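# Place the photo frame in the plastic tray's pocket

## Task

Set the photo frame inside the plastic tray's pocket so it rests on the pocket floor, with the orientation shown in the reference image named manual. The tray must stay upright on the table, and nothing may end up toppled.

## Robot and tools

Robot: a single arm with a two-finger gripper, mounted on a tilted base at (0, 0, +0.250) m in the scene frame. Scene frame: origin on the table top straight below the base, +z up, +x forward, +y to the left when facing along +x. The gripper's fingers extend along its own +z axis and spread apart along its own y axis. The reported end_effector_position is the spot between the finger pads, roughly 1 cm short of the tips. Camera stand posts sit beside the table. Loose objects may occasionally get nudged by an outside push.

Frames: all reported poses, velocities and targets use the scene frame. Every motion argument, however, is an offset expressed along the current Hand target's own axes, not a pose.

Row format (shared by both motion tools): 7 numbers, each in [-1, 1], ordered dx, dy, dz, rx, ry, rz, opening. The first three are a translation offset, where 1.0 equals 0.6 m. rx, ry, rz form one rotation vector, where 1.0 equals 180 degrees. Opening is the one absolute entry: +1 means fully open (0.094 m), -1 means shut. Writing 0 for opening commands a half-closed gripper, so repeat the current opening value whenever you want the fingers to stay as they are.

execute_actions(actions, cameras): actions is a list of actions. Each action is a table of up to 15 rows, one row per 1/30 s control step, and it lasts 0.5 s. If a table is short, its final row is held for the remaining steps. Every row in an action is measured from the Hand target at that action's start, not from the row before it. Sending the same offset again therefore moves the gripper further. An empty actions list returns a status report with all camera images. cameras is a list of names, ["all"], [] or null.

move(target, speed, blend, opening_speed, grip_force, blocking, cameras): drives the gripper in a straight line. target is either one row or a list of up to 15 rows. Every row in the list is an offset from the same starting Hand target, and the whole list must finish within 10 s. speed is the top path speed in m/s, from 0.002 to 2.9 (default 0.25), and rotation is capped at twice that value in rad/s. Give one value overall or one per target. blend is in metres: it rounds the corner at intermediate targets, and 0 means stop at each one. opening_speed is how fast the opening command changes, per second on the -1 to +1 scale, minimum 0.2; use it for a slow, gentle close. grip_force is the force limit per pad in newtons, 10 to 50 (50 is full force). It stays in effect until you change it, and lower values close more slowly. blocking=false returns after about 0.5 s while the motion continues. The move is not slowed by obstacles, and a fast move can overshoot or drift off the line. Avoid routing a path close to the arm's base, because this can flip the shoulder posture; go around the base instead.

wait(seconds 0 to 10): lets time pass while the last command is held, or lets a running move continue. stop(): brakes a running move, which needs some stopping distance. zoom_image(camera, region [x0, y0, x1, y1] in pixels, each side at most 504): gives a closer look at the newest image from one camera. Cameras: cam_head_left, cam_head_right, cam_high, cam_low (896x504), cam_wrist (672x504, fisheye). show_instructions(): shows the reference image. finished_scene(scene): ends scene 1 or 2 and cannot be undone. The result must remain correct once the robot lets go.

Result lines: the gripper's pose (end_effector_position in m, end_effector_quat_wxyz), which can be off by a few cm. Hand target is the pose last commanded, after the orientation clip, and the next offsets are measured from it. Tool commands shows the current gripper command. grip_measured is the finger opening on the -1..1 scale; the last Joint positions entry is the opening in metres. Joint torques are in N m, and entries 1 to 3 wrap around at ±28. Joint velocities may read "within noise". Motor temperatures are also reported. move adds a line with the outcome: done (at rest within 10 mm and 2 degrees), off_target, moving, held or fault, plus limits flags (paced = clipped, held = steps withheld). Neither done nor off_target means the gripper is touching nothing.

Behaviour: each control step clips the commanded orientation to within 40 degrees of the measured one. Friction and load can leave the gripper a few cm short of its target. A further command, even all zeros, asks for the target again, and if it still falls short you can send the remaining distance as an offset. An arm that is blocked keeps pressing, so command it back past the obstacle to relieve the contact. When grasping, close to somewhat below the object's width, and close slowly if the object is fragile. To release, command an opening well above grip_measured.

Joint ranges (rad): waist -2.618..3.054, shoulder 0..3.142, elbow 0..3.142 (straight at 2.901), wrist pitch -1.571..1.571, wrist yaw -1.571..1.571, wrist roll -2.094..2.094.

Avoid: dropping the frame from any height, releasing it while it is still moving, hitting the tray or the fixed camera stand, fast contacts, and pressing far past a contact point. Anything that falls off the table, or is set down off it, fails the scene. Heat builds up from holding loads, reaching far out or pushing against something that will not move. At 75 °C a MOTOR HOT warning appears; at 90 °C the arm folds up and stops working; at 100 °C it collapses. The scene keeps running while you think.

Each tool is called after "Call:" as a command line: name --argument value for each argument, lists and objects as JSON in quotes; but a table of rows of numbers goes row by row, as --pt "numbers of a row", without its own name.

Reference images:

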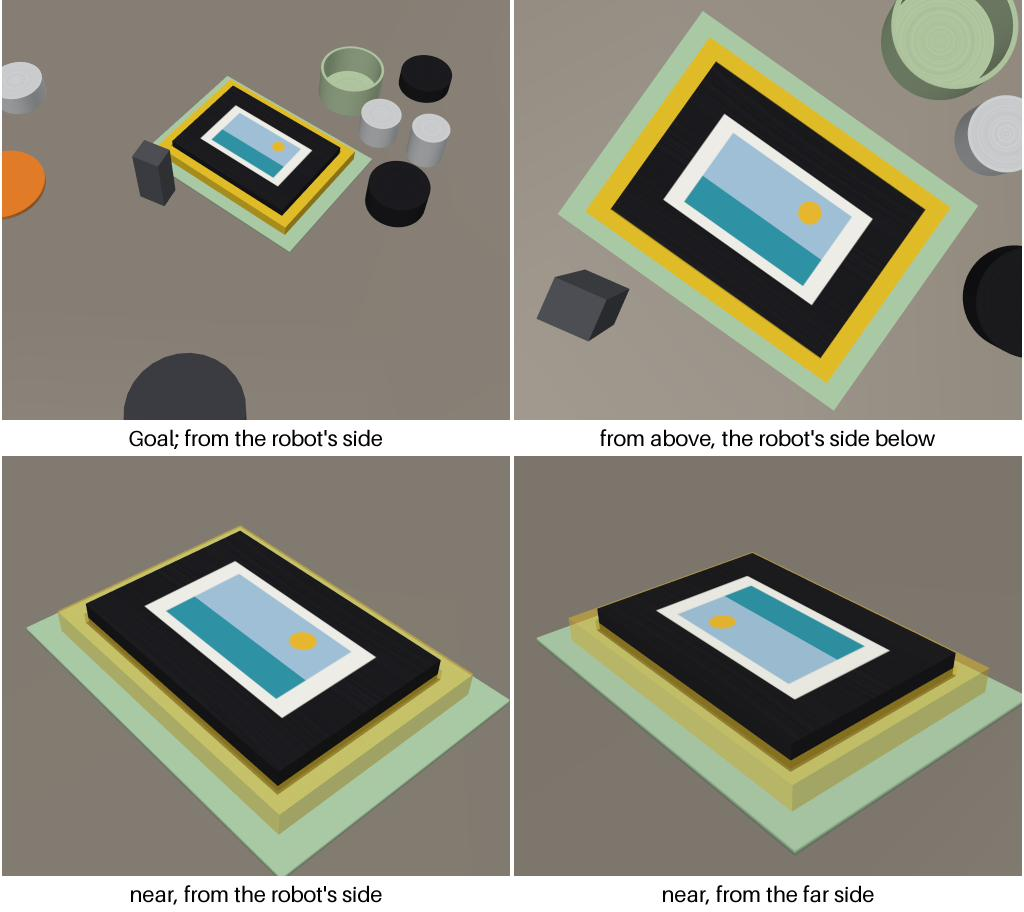

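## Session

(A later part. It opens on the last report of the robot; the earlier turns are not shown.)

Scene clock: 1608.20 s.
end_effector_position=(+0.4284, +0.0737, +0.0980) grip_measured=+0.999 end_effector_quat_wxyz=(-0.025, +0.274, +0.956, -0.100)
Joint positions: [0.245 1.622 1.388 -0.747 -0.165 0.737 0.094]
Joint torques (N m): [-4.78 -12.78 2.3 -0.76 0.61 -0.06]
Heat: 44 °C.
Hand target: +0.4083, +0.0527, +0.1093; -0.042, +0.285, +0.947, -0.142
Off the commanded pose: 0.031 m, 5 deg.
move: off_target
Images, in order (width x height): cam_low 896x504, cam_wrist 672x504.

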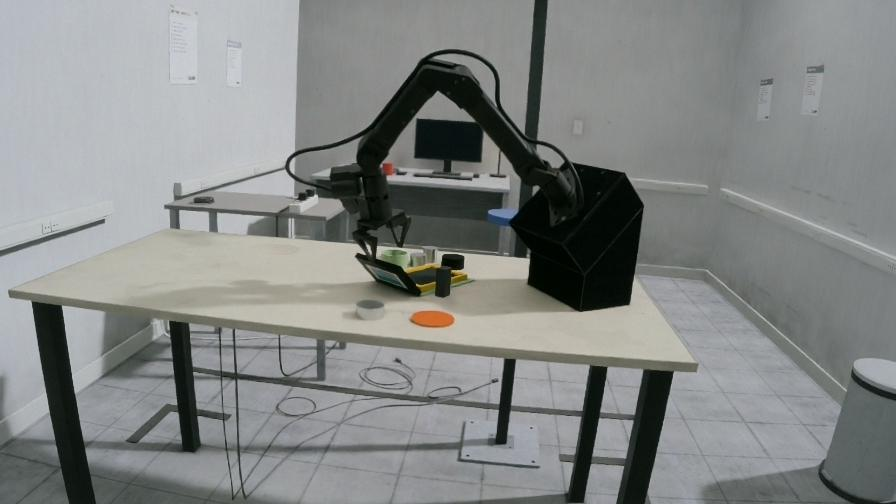

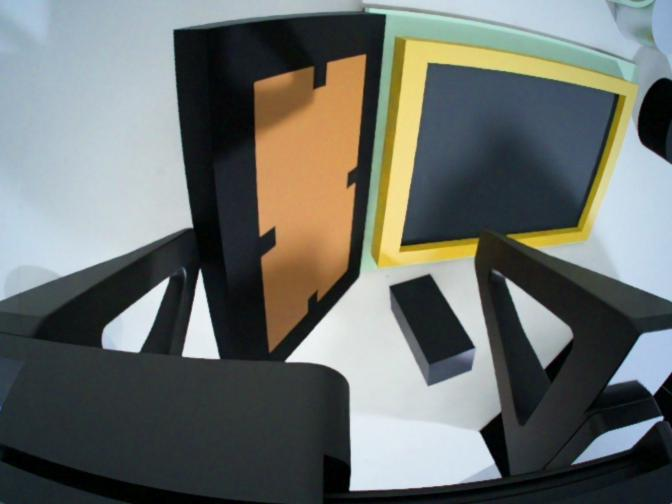

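Call:
move --target '[0, -0.08, -0.016, 0, 0, 0, 1.0]' --speed 0.04 --cameras '["cam_wrist", "cam_low"]'

Call:
zoom_image --camera "cam_low" --region '[320, 200, 490, 340]'

Scene clock: 1651.07 s.
end_effector_position=(+0.3983, +0.0291, +0.1280) grip_measured=+0.999 end_effector_quat_wxyz=(-0.032, +0.279, +0.953, -0.117)
Joint positions: [0.104 1.507 1.242 -0.767 -0.215 0.621 0.094]
Joint torques (N m): [-4.03 -10.43 2.3 -0.35 0.49 -0.03]
Heat: 42 °C.
Hand target: +0.3846, +0.0168, +0.1325; -0.042, +0.285, +0.947, -0.142
Off the commanded pose: 0.019 m, 3 deg.
move: off_target
Images, in order (width x height): cam_low 896x504, cam_wrist 672x504.

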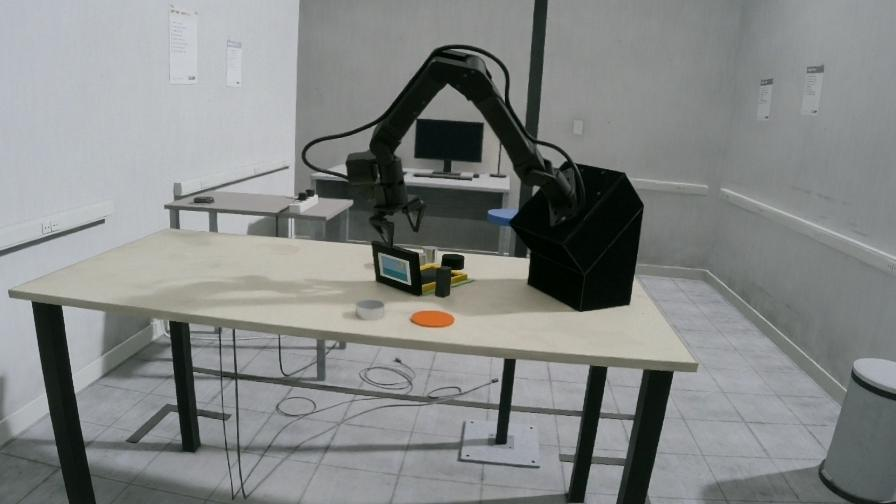

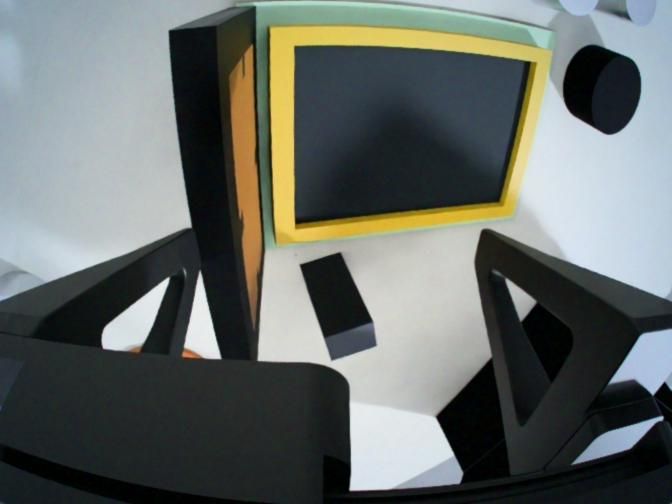

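Scaled by 2.965 from the camera's 896x504 image, which has a finer 1280x720 frame.

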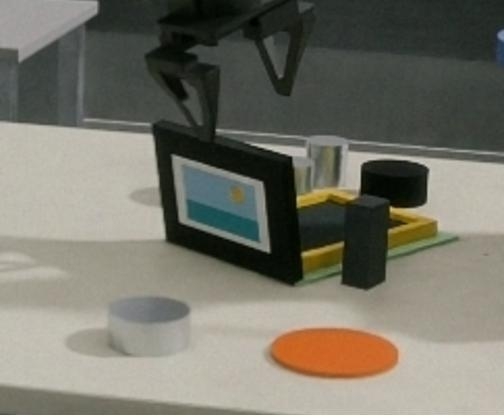

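Call:
move --target '[-0.0062, 0.0277, 0.0412, 0, 0, 0, 1.0]' --speed 0.03 --cameras '["cam_wrist", "cam_low"]'

Call:
zoom_image --camera "cam_low" --region '[320, 200, 490, 340]'

Scene clock: 1686.97 s.
end_effector_position=(+0.4083, +0.0419, +0.1209) grip_measured=+0.999 end_effector_quat_wxyz=(-0.019, +0.272, +0.957, -0.099)
Joint positions: [0.136 1.515 1.248 -0.719 -0.221 0.644 0.094]
Joint torques (N m): [-2.26 -5.08 3.85 -0.12 0.85 0.17]
Heat: 45 °C.
Hand target: +0.3924, +0.0219, +0.1040; -0.042, +0.285, +0.947, -0.142
Off the commanded pose: 0.030 m, 6 deg.
move: off_target
Images, in order (width x height): cam_low 896x504, cam_wrist 672x504.

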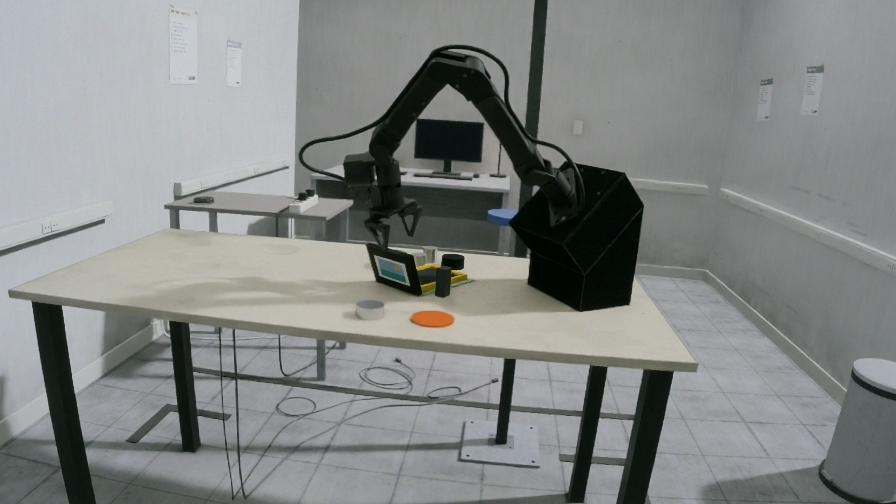

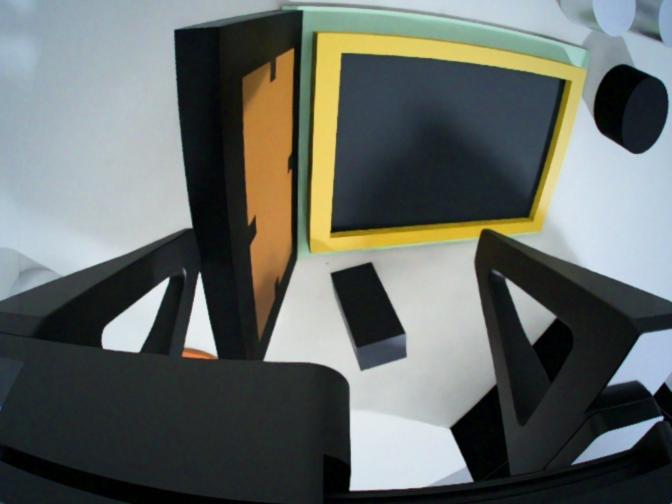

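Scaled by 2.965 from the camera's 896x504 image, which has a finer 1280x720 frame.

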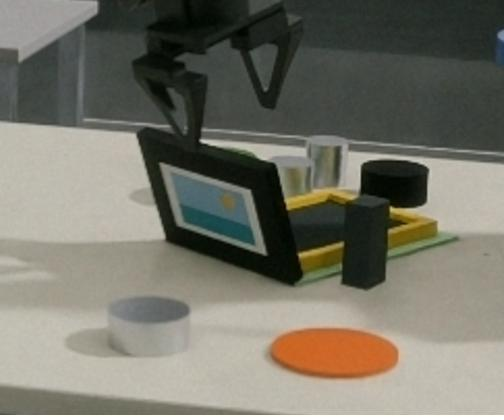

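Call:
move --target '[-0.0013, -0.018, 0.009, 0, 0, 0, 1.0]' --speed 0.03 --cameras '["cam_wrist"]'

Scene clock: 1727.67 s.
end_effector_position=(+0.4111, +0.0451, +0.1179) grip_measured=+0.999 end_effector_quat_wxyz=(-0.014, +0.267, +0.960, -0.085)
Joint positions: [0.136 1.515 1.237 -0.688 -0.243 0.639 0.094]
Joint torques (N m): [-4.6 -5.53 1.8 -0.15 0.91 -0.03]
Heat: 39 °C.
Hand target: +0.3866, +0.0116, +0.1020; -0.042, +0.285, +0.947, -0.142
Off the commanded pose: 0.044 m, 8 deg.
move: off_target
Images, in order (width x height): cam_wrist 672x504.

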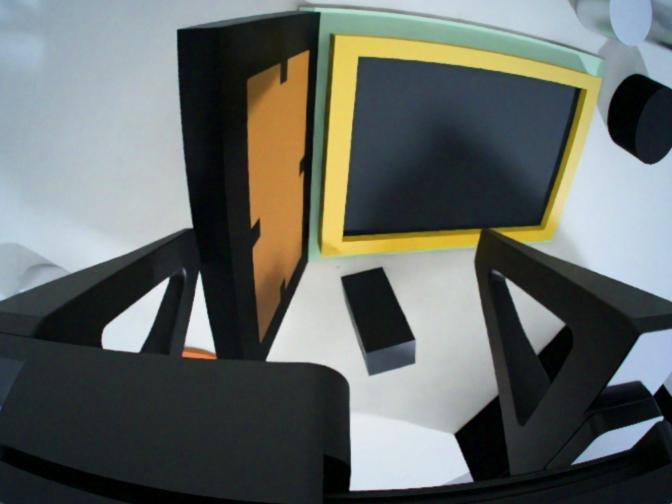

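Call:
move --target '[-0.0032, -0.0202, -0.0417, 0, 0, 0, 1.0]' --speed 0.03 --cameras '["cam_wrist", "cam_low"]'

Call:
zoom_image --camera "cam_low" --region '[320, 200, 490, 340]'

Scene clock: 1742.57 s.
end_effector_position=(+0.3969, +0.0253, +0.1272) grip_measured=+0.999 end_effector_quat_wxyz=(-0.038, +0.277, +0.954, -0.104)
Joint positions: [0.078 1.514 1.236 -0.762 -0.256 0.591 0.094]
Joint torques (N m): [-4.19 -9.32 2.71 -0.24 0.78 0.01]
Heat: 39 °C.
Hand target: +0.3857, +0.0069, +0.1294; -0.042, +0.285, +0.947, -0.142
Off the commanded pose: 0.022 m, 4 deg.
move: off_target
Images, in order (width x height): cam_low 896x504, cam_wrist 672x504.

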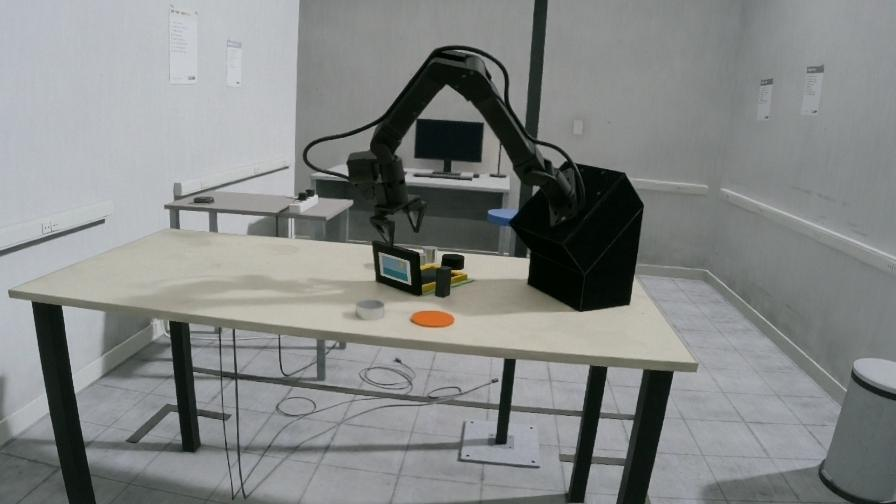

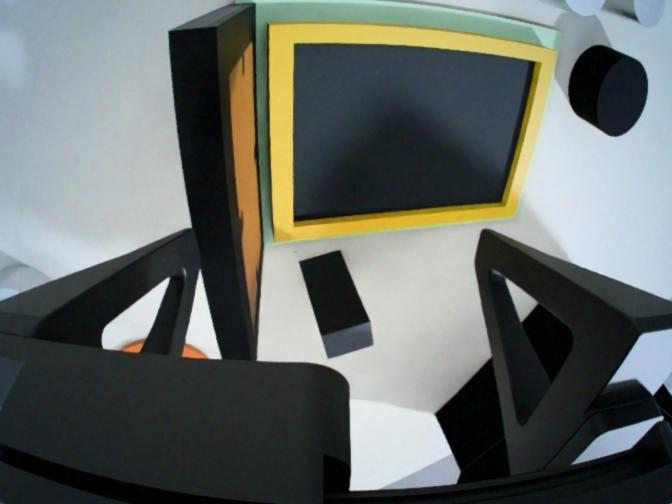

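Scaled by 2.965 from the camera's 896x504 image, which has a finer 1280x720 frame.

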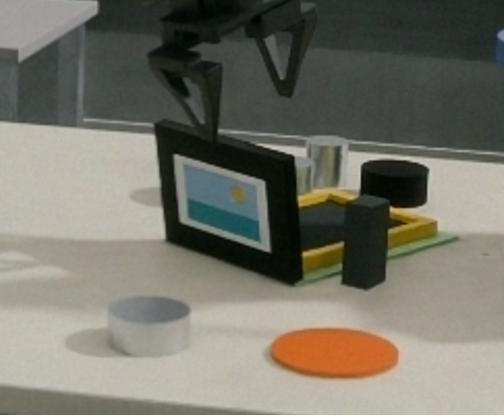

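Call:
move --target '[0, -0.0096, 0.0029, 0, 0, 0, 1.0]' --speed 0.02 --cameras '["cam_wrist", "cam_low"]'

Call:
zoom_image --camera "cam_low" --region '[340, 210, 460, 310]'

Scene clock: 1756.40 s.
end_effector_position=(+0.3918, +0.0174, +0.1296) grip_measured=+0.999 end_effector_quat_wxyz=(-0.041, +0.279, +0.953, -0.113)
Joint positions: [0.06 1.509 1.223 -0.77 -0.25 0.576 0.094]
Joint torques (N m): [-4.03 -9.11 2.22 -0.07 0.65 0.05]
Heat: 39 °C.
Hand target: +0.3824, +0.0020, +0.1295; -0.042, +0.285, +0.947, -0.142
Off the commanded pose: 0.018 m, 3 deg.
move: off_target
Images, in order (width x height): cam_low 896x504, cam_wrist 672x504.

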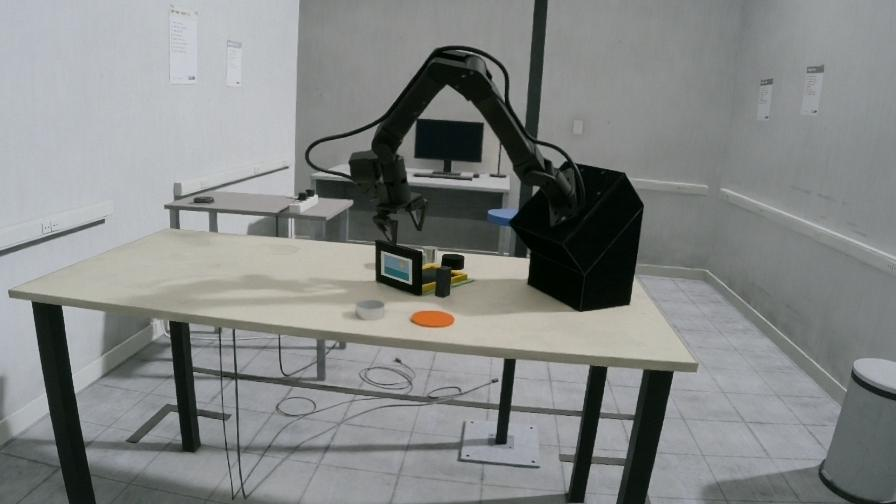

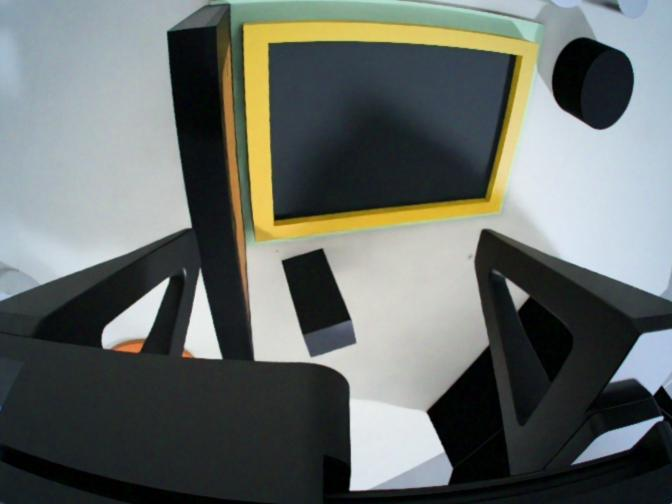

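Scaled by 4.200 from the camera's 896x504 image, which has a finer 1280x720 frame.

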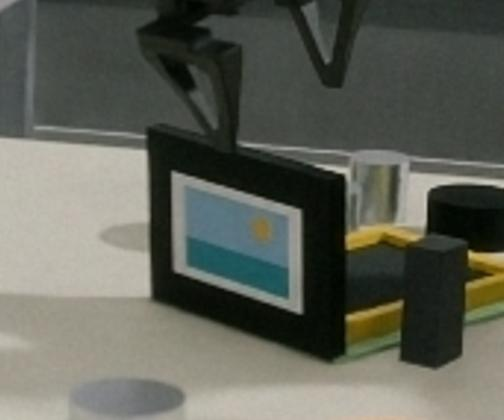

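Call:
move --pt "0 0.0797 -0.0244 0 0 0 1.0" --pt "0 0.0528 -0.112 0 0 0 1.0" --pt "0.0026 0.0673 -0.0911 -0.0944 0 0 1.0" --speed '[0.05, 0.1, 0.1]' --blend '[0, 0.01, 0]' --cameras '["cam_wrist", "cam_low"]'

Call:
zoom_image --camera "cam_low" --region '[320, 190, 490, 330]'

Scene clock: 1790.90 s.
end_effector_position=(+0.4076, +0.0487, +0.1584) grip_measured=+0.999 end_effector_quat_wxyz=(-0.018, +0.293, +0.956, -0.004)
Joint positions: [-0.006 1.411 1.205 -0.759 -0.484 0.577 0.094]
Joint torques (N m): [-4.33 -12.04 3.73 0.18 -0.06 -0.05]
Heat: 40 °C.
Hand target: +0.4112, +0.0483, +0.1700; +0.000, +0.288, +0.958, +0.000
Off the commanded pose: 0.012 m, 2 deg.
move: off_target
Images, in order (width x height): cam_low 896x504, cam_wrist 672x504.

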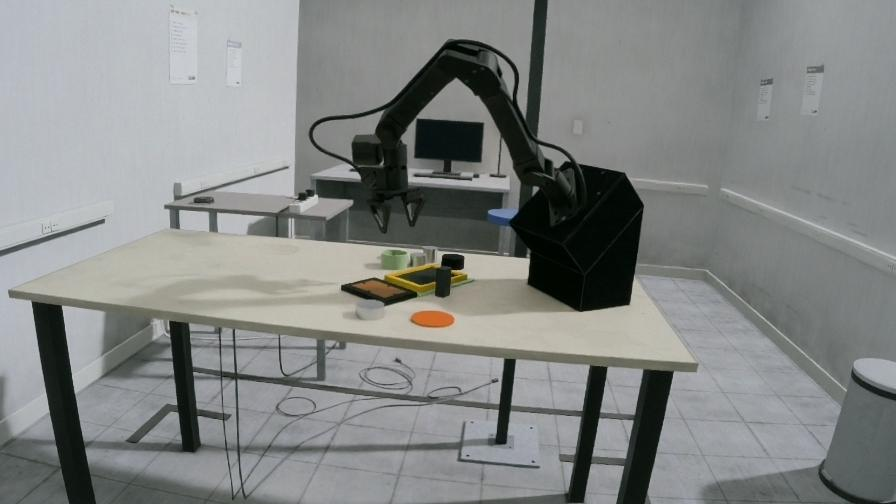

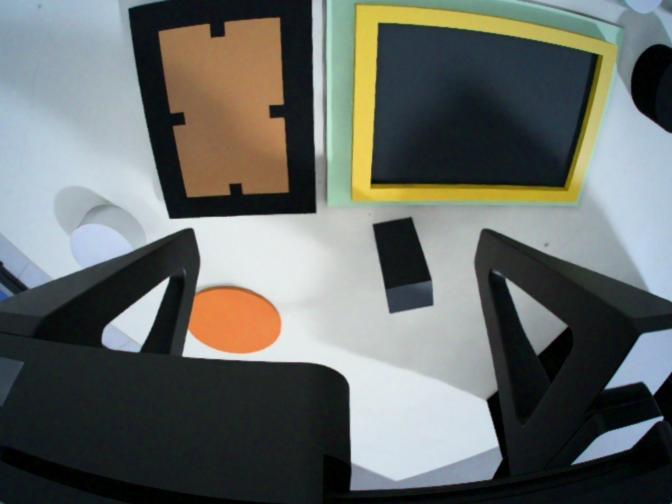

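Scaled by 2.965 from the camera's 896x504 image, which has a finer 1280x720 frame.

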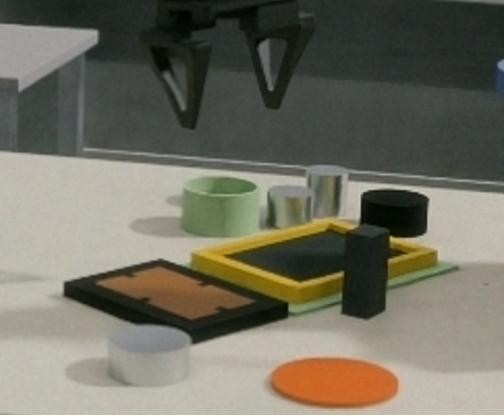

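Call:
move --pt "0.0026 0.1364 0.15 0.0944 0 0 1.0" --pt "0.0026 0.1364 0.2617 0.0944 0 0 1.0" --speed '[0.15, 0.06]' --blend '[0.0, 0]' --cameras '["cam_wrist", "cam_low"]'

Call:
zoom_image --camera "cam_low" --region '[320, 200, 490, 340]'

Scene clock: 1870.10 s.
end_effector_position=(+0.4562, +0.1202, +0.0247) grip_measured=+0.999 end_effector_quat_wxyz=(-0.041, +0.283, +0.949, -0.132)
Joint positions: [0.414 1.946 1.746 -0.83 -0.036 0.894 0.094]
Joint torques (N m): [-1.68 -9.96 6.37 -0.16 0.31 0.15]
Motor temperatures (°C): [32 47 32 30 30 28 29]
Heat: 47 °C.
Hand target: +0.4551, +0.1173, +0.0129; -0.042, +0.285, +0.947, -0.142
Off the commanded pose: 0.012 m, 1 deg.
move: off_target
Images, in order (width x height): cam_low 896x504, cam_wrist 672x504.

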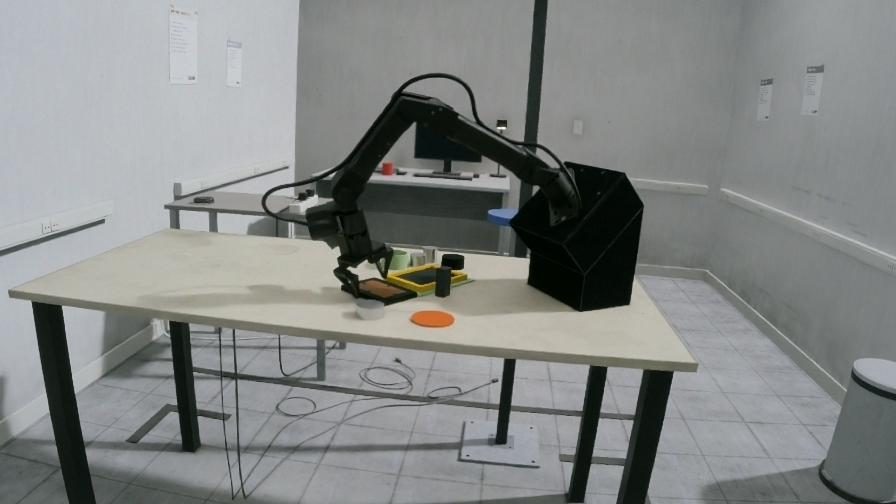

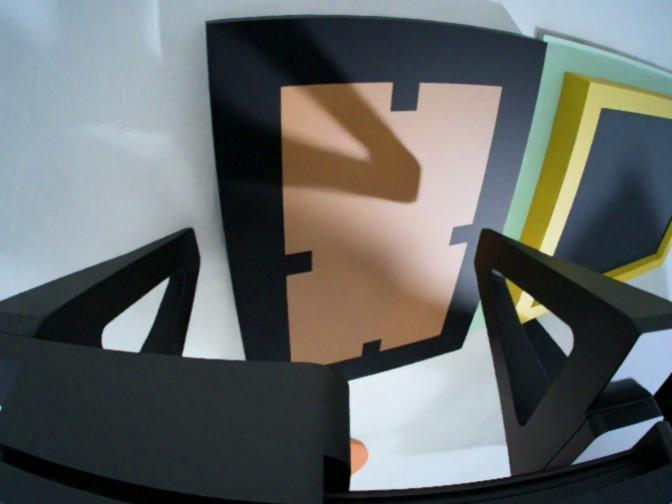

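Scaled by 2.965 from the camera's 896x504 image, which has a finer 1280x720 frame.

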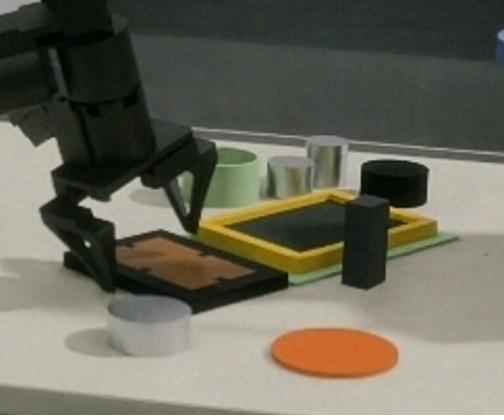

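Call:
move --pt "0 -0.0907 0.0173 0 0 0 1.0" --pt "0 -0.1037 -0.0253 0 0 0 1.0" --pt "0 -0.1182 -0.0732 0 0 0 1.0" --pt "0 -0.1708 -0.1158 0 0 0 1.0" --speed '[0.05, 0.04, 0.04, 0.04]' --blend '[0, 0.01, 0.01, 0]' --cameras '["cam_wrist", "cam_low"]'

Call:
zoom_image --camera "cam_low" --region '[320, 200, 490, 340]'

Scene clock: 1893.03 s.
end_effector_position=(+0.4299, +0.0736, +0.0975) grip_measured=+0.999 end_effector_quat_wxyz=(-0.029, +0.274, +0.956, -0.101)
Joint positions: [0.243 1.634 1.408 -0.762 -0.167 0.734 0.094]
Joint torques (N m): [-4.92 -12.92 2.43 -0.71 0.62 -0.07]
Heat: 44 °C.
Hand target: +0.4123, +0.0526, +0.1094; -0.042, +0.285, +0.947, -0.142
Off the commanded pose: 0.030 m, 5 deg.
move: off_target
Images, in order (width x height): cam_low 896x504, cam_wrist 672x504.

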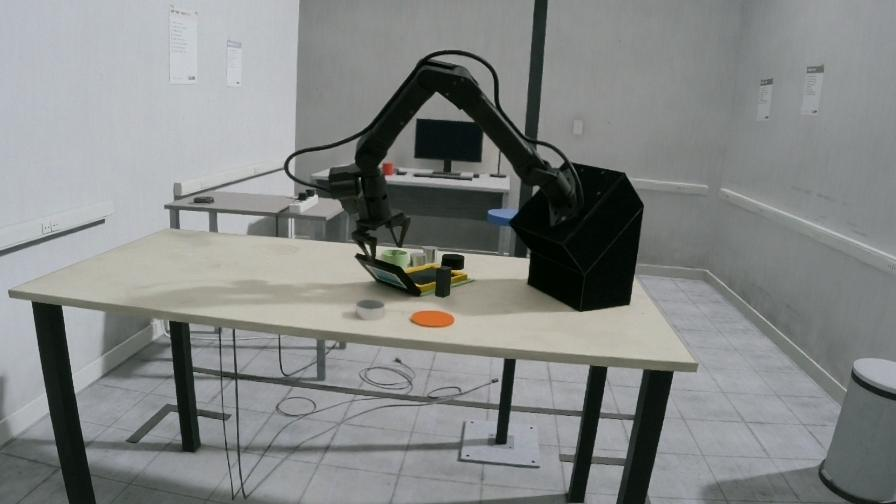

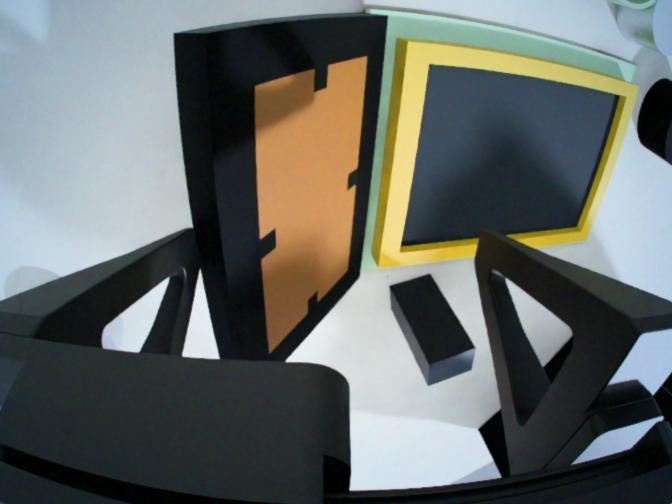

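Scaled by 2.965 from the camera's 896x504 image, which has a finer 1280x720 frame.

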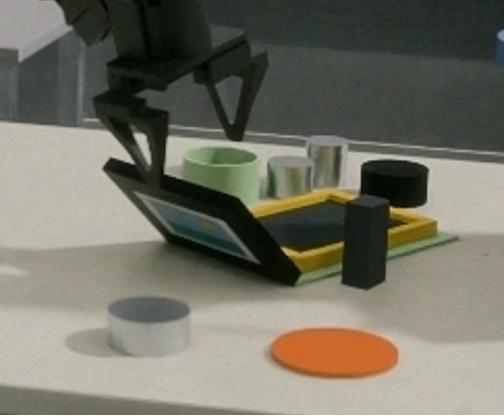

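Call:
move --pt "0 -0.0798 -0.0158 0 0 0 1.0" --pt "0 -0.1014 0.016 0 0 0 1.0" --speed '[0.04, 0.03]' --blend '[0.005, 0]' --cameras '["cam_wrist", "cam_low"]'

Call:
zoom_image --camera "cam_low" --region '[340, 210, 460, 310]'

Scene clock: 1921.23 s.
end_effector_position=(+0.3907, +0.0159, +0.1297) grip_measured=+0.999 end_effector_quat_wxyz=(-0.033, +0.281, +0.951, -0.122)
Joint positions: [0.069 1.497 1.205 -0.753 -0.223 0.593 0.094]
Joint torques (N m): [-3.18 -7.06 1.22 0.23 0.46 0.02]
Heat: 46 °C.
Hand target: +0.3785, +0.0018, +0.1179; -0.042, +0.285, +0.947, -0.142
Off the commanded pose: 0.022 m, 3 deg.
move: off_target
Images, in order (width x height): cam_low 896x504, cam_wrist 672x504.

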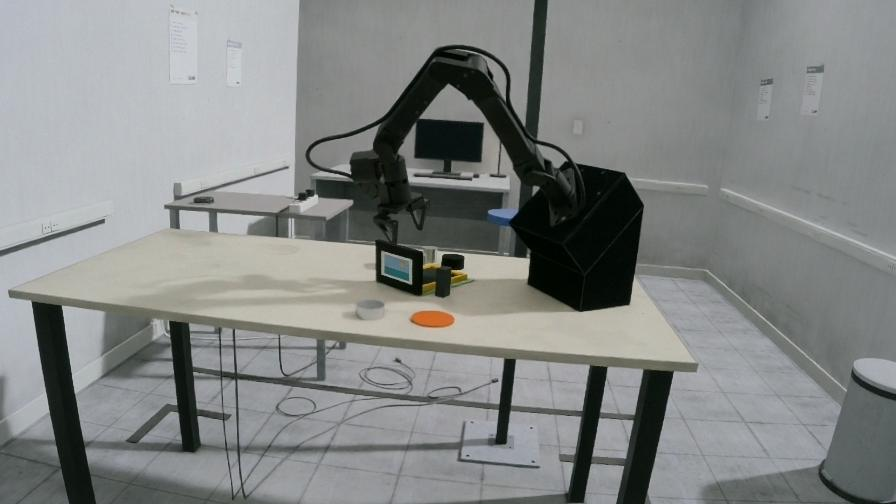

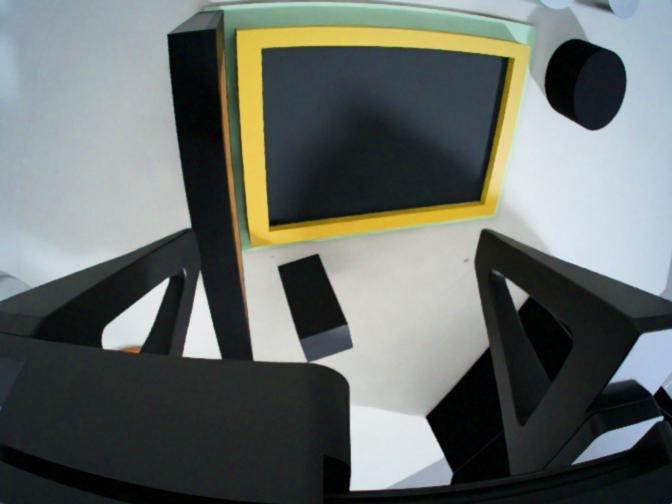

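Scaled by 4.200 from the camera's 896x504 image, which has a finer 1280x720 frame.

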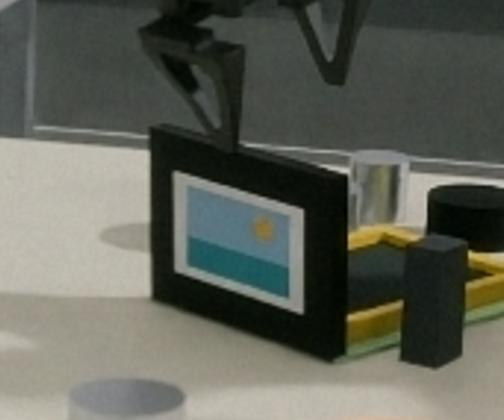

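Call:
move --target '[0, 0.0145, 0.0304, 0, 0, 0, 1.0]' --speed 0.03 --cameras '["cam_wrist", "cam_low"]'

Call:
zoom_image --camera "cam_low" --region '[340, 210, 460, 310]'

Scene clock: 1938.60 s.
end_effector_position=(+0.4053, +0.0333, +0.1220) grip_measured=+0.999 end_effector_quat_wxyz=(-0.014, +0.266, +0.960, -0.084)
Joint positions: [0.094 1.497 1.2 -0.676 -0.27 0.601 0.094]
Joint torques (N m): [-2.33 -4.07 1.46 0.07 1.15 0.21]
Heat: 43 °C.
Hand target: +0.3803, +0.0043, +0.0980; -0.042, +0.285, +0.947, -0.142
Off the commanded pose: 0.045 m, 8 deg.
move: off_target
Images, in order (width x height): cam_low 896x504, cam_wrist 672x504.

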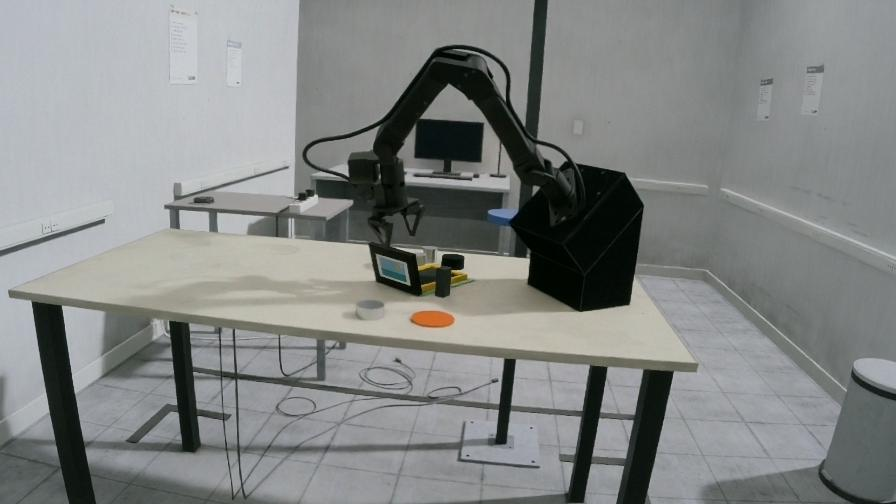

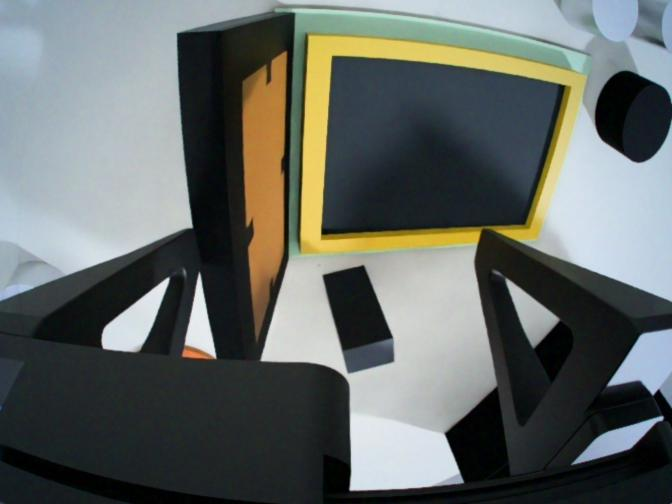

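Scaled by 4.200 from the camera's 896x504 image, which has a finer 1280x720 frame.

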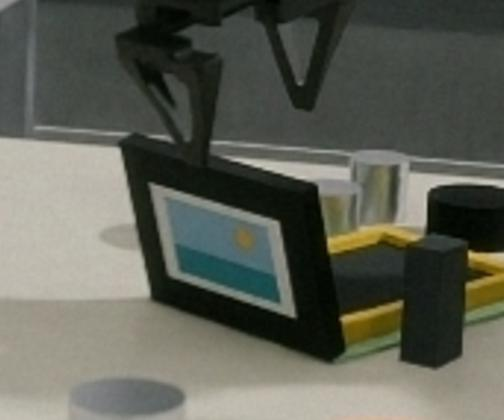

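Call:
move --target '[-0.0052, 0.0373, -0.0288, -0.1222, 0, 0, 1.0]' --speed 0.06 --cameras '["cam_wrist", "cam_low"]'

Call:
zoom_image --camera "cam_low" --region '[340, 210, 460, 310]'

Scene clock: 2028.03 s.
end_effector_position=(+0.4070, +0.0395, +0.1068) grip_measured=+0.999 end_effector_quat_wxyz=(+0.014, +0.274, +0.959, +0.068)
Joint positions: [-0.015 1.497 1.019 -0.373 -0.608 0.591 0.094]
Joint torques (N m): [-4.89 -9.17 2.21 0.14 0.32 0.01]
Motor temperatures (°C): [31 38 30 30 32 28 29]
Heat: 38 °C.
Hand target: +0.3974, +0.0246, +0.1079; +0.013, +0.288, +0.957, +0.042
Off the commanded pose: 0.018 m, 3 deg.
move: off_target
Images, in order (width x height): cam_low 896x504, cam_wrist 672x504.

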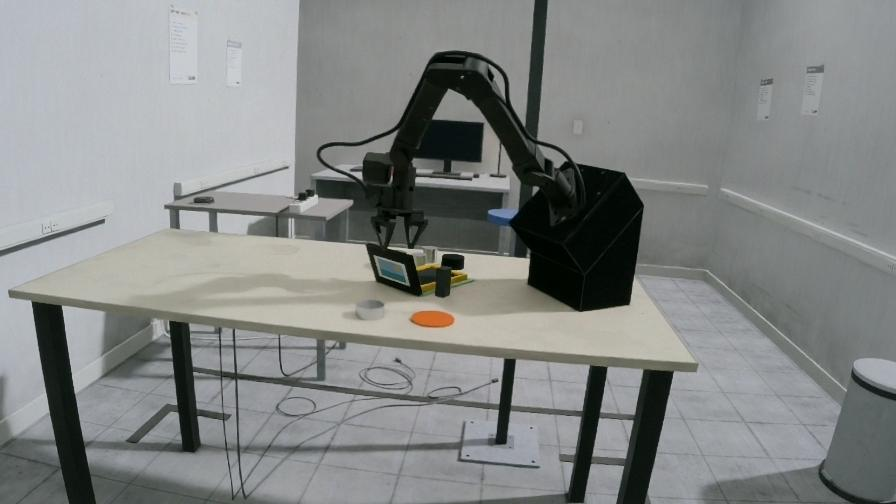

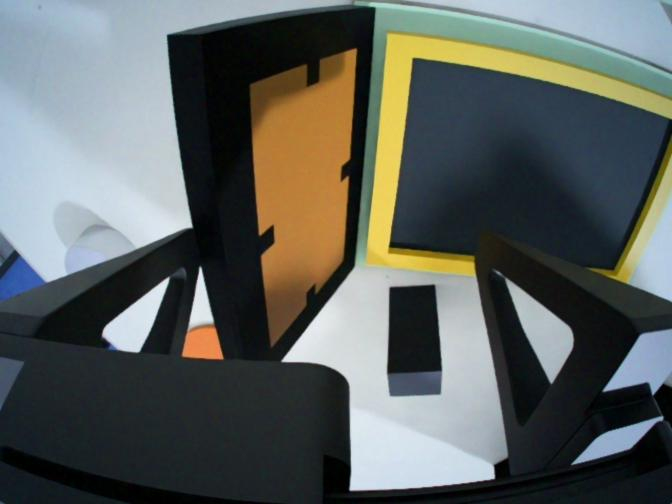

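Scaled by 4.200 from the camera's 896x504 image, which has a finer 1280x720 frame.

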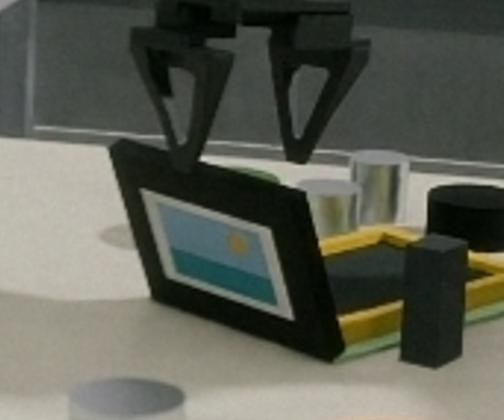

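Call:
move --target '[0, 0, 0, 0, 0, 0, -0.55]' --speed 0.05 --opening_speed 0.5 --cameras '["cam_wrist", "cam_low"]'

Call:
zoom_image --camera "cam_low" --region '[340, 210, 460, 310]'

Scene clock: 2049.07 s.
end_effector_position=(+0.4144, +0.0519, +0.1161) grip_measured=-0.548 end_effector_quat_wxyz=(+0.022, +0.263, +0.960, +0.097)
Joint positions: [-0.017 1.471 1.019 -0.359 -0.659 0.591 0.021]
Joint torques (N m): [-4.62 -7.53 2.24 0.02 0.86 -0.05]
Heat: 39 °C.
Hand target: +0.3975, +0.0247, +0.1080; +0.013, +0.288, +0.957, +0.042
Off the commanded pose: 0.033 m, 7 deg.
move: off_target
Images, in order (width x height): cam_low 896x504, cam_wrist 672x504.

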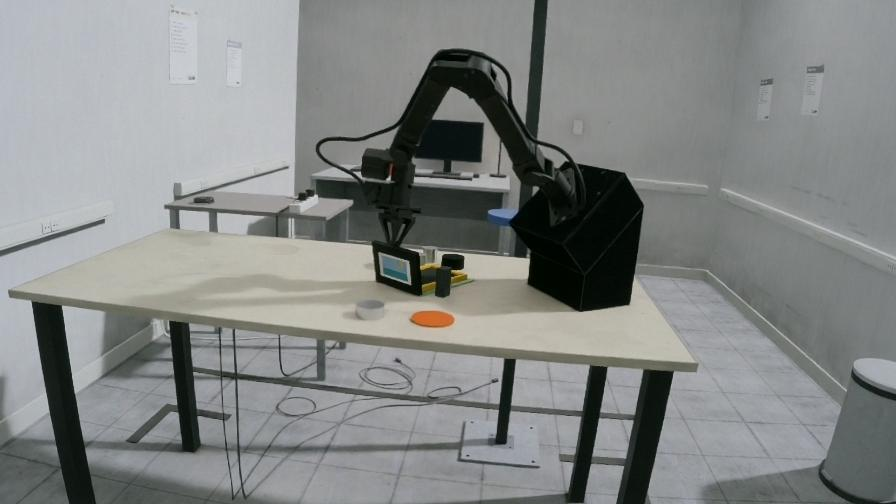

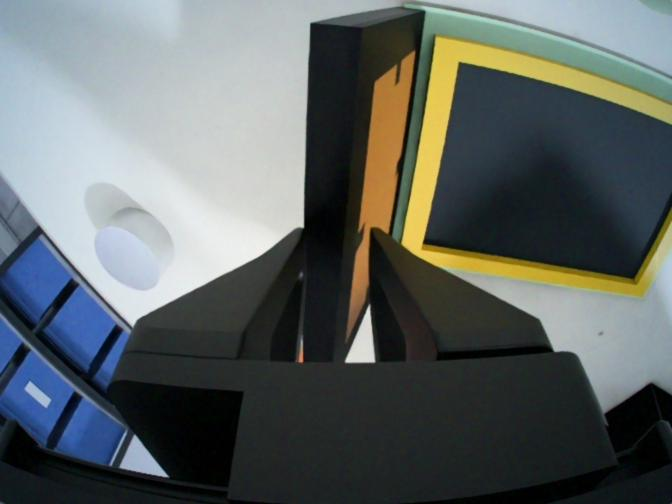

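Scaled by 4.200 from the camera's 896x504 image, which has a finer 1280x720 frame.

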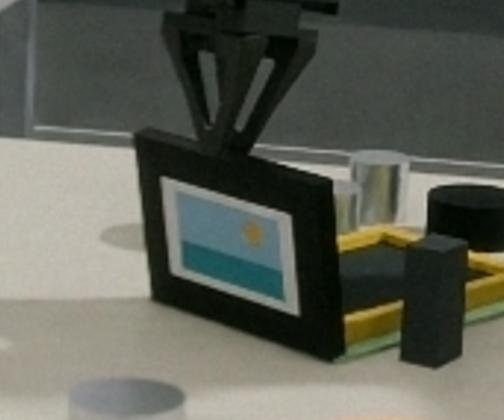

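Call:
zoom_image --camera "cam_wrist" --region '[240, 170, 440, 370]'

Call:
zoom_image --camera "cam_low" --region '[370, 200, 430, 270]'

Scaled by 2.520 from the camera's 672x504 image, which has a finer 960x720 frame.

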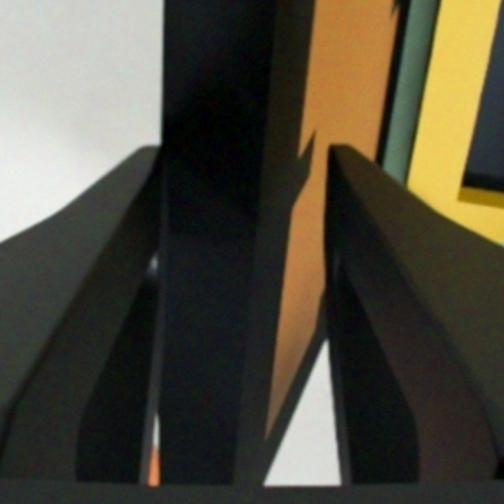

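Scaled by 7.200 from the camera's 896x504 image, which has a finer 1280x720 frame.

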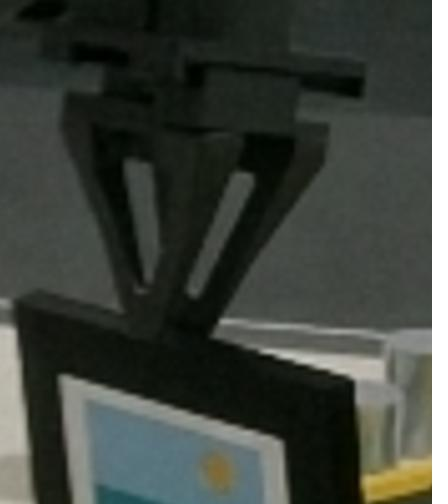

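Call:
move --target '[0, -0.02, -0.0133, 0, 0, 0, -0.55]' --speed 0.04 --cameras '["cam_wrist", "cam_low"]'

Call:
zoom_image --camera "cam_low" --region '[340, 210, 460, 310]'

Scene clock: 2100.57 s.
end_effector_position=(+0.4006, +0.0317, +0.1191) grip_measured=-0.548 end_effector_quat_wxyz=(+0.014, +0.277, +0.958, +0.078)
Joint positions: [-0.07 1.468 0.996 -0.402 -0.663 0.55 0.021]
Joint torques (N m): [-4.11 -7.79 2.32 0.21 0.59 -0.03]
Heat: 38 °C.
Hand target: +0.3904, +0.0141, +0.1148; +0.013, +0.288, +0.957, +0.042
Off the commanded pose: 0.021 m, 4 deg.
move: off_target
Images, in order (width x height): cam_low 896x504, cam_wrist 672x504.

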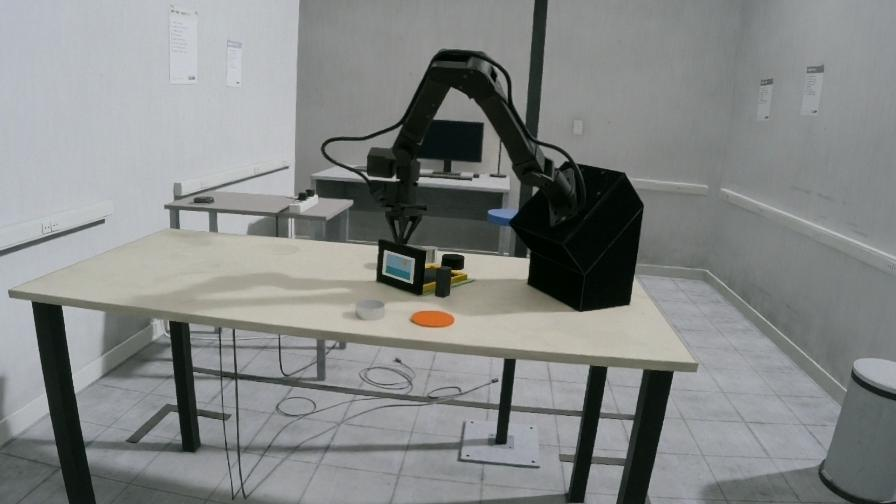

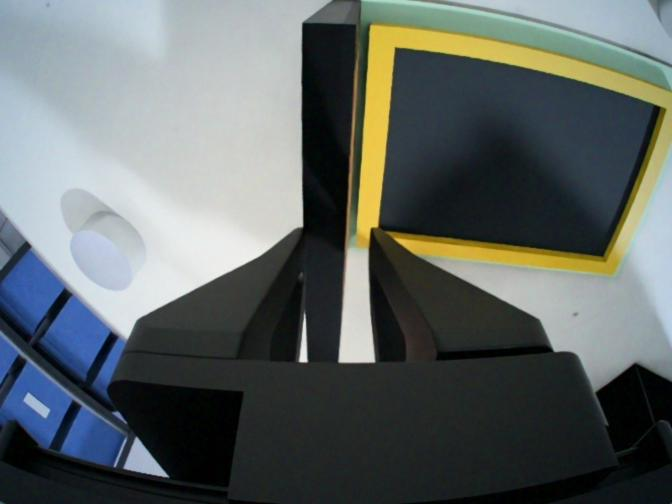

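Scaled by 4.200 from the camera's 896x504 image, which has a finer 1280x720 frame.

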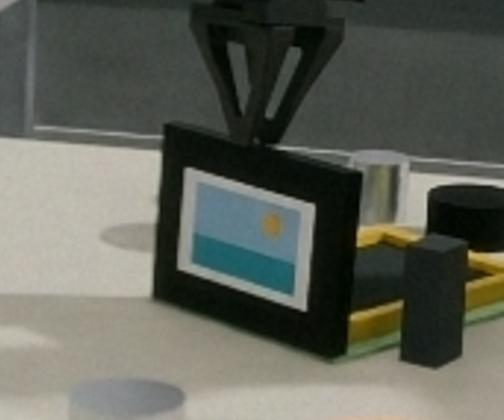

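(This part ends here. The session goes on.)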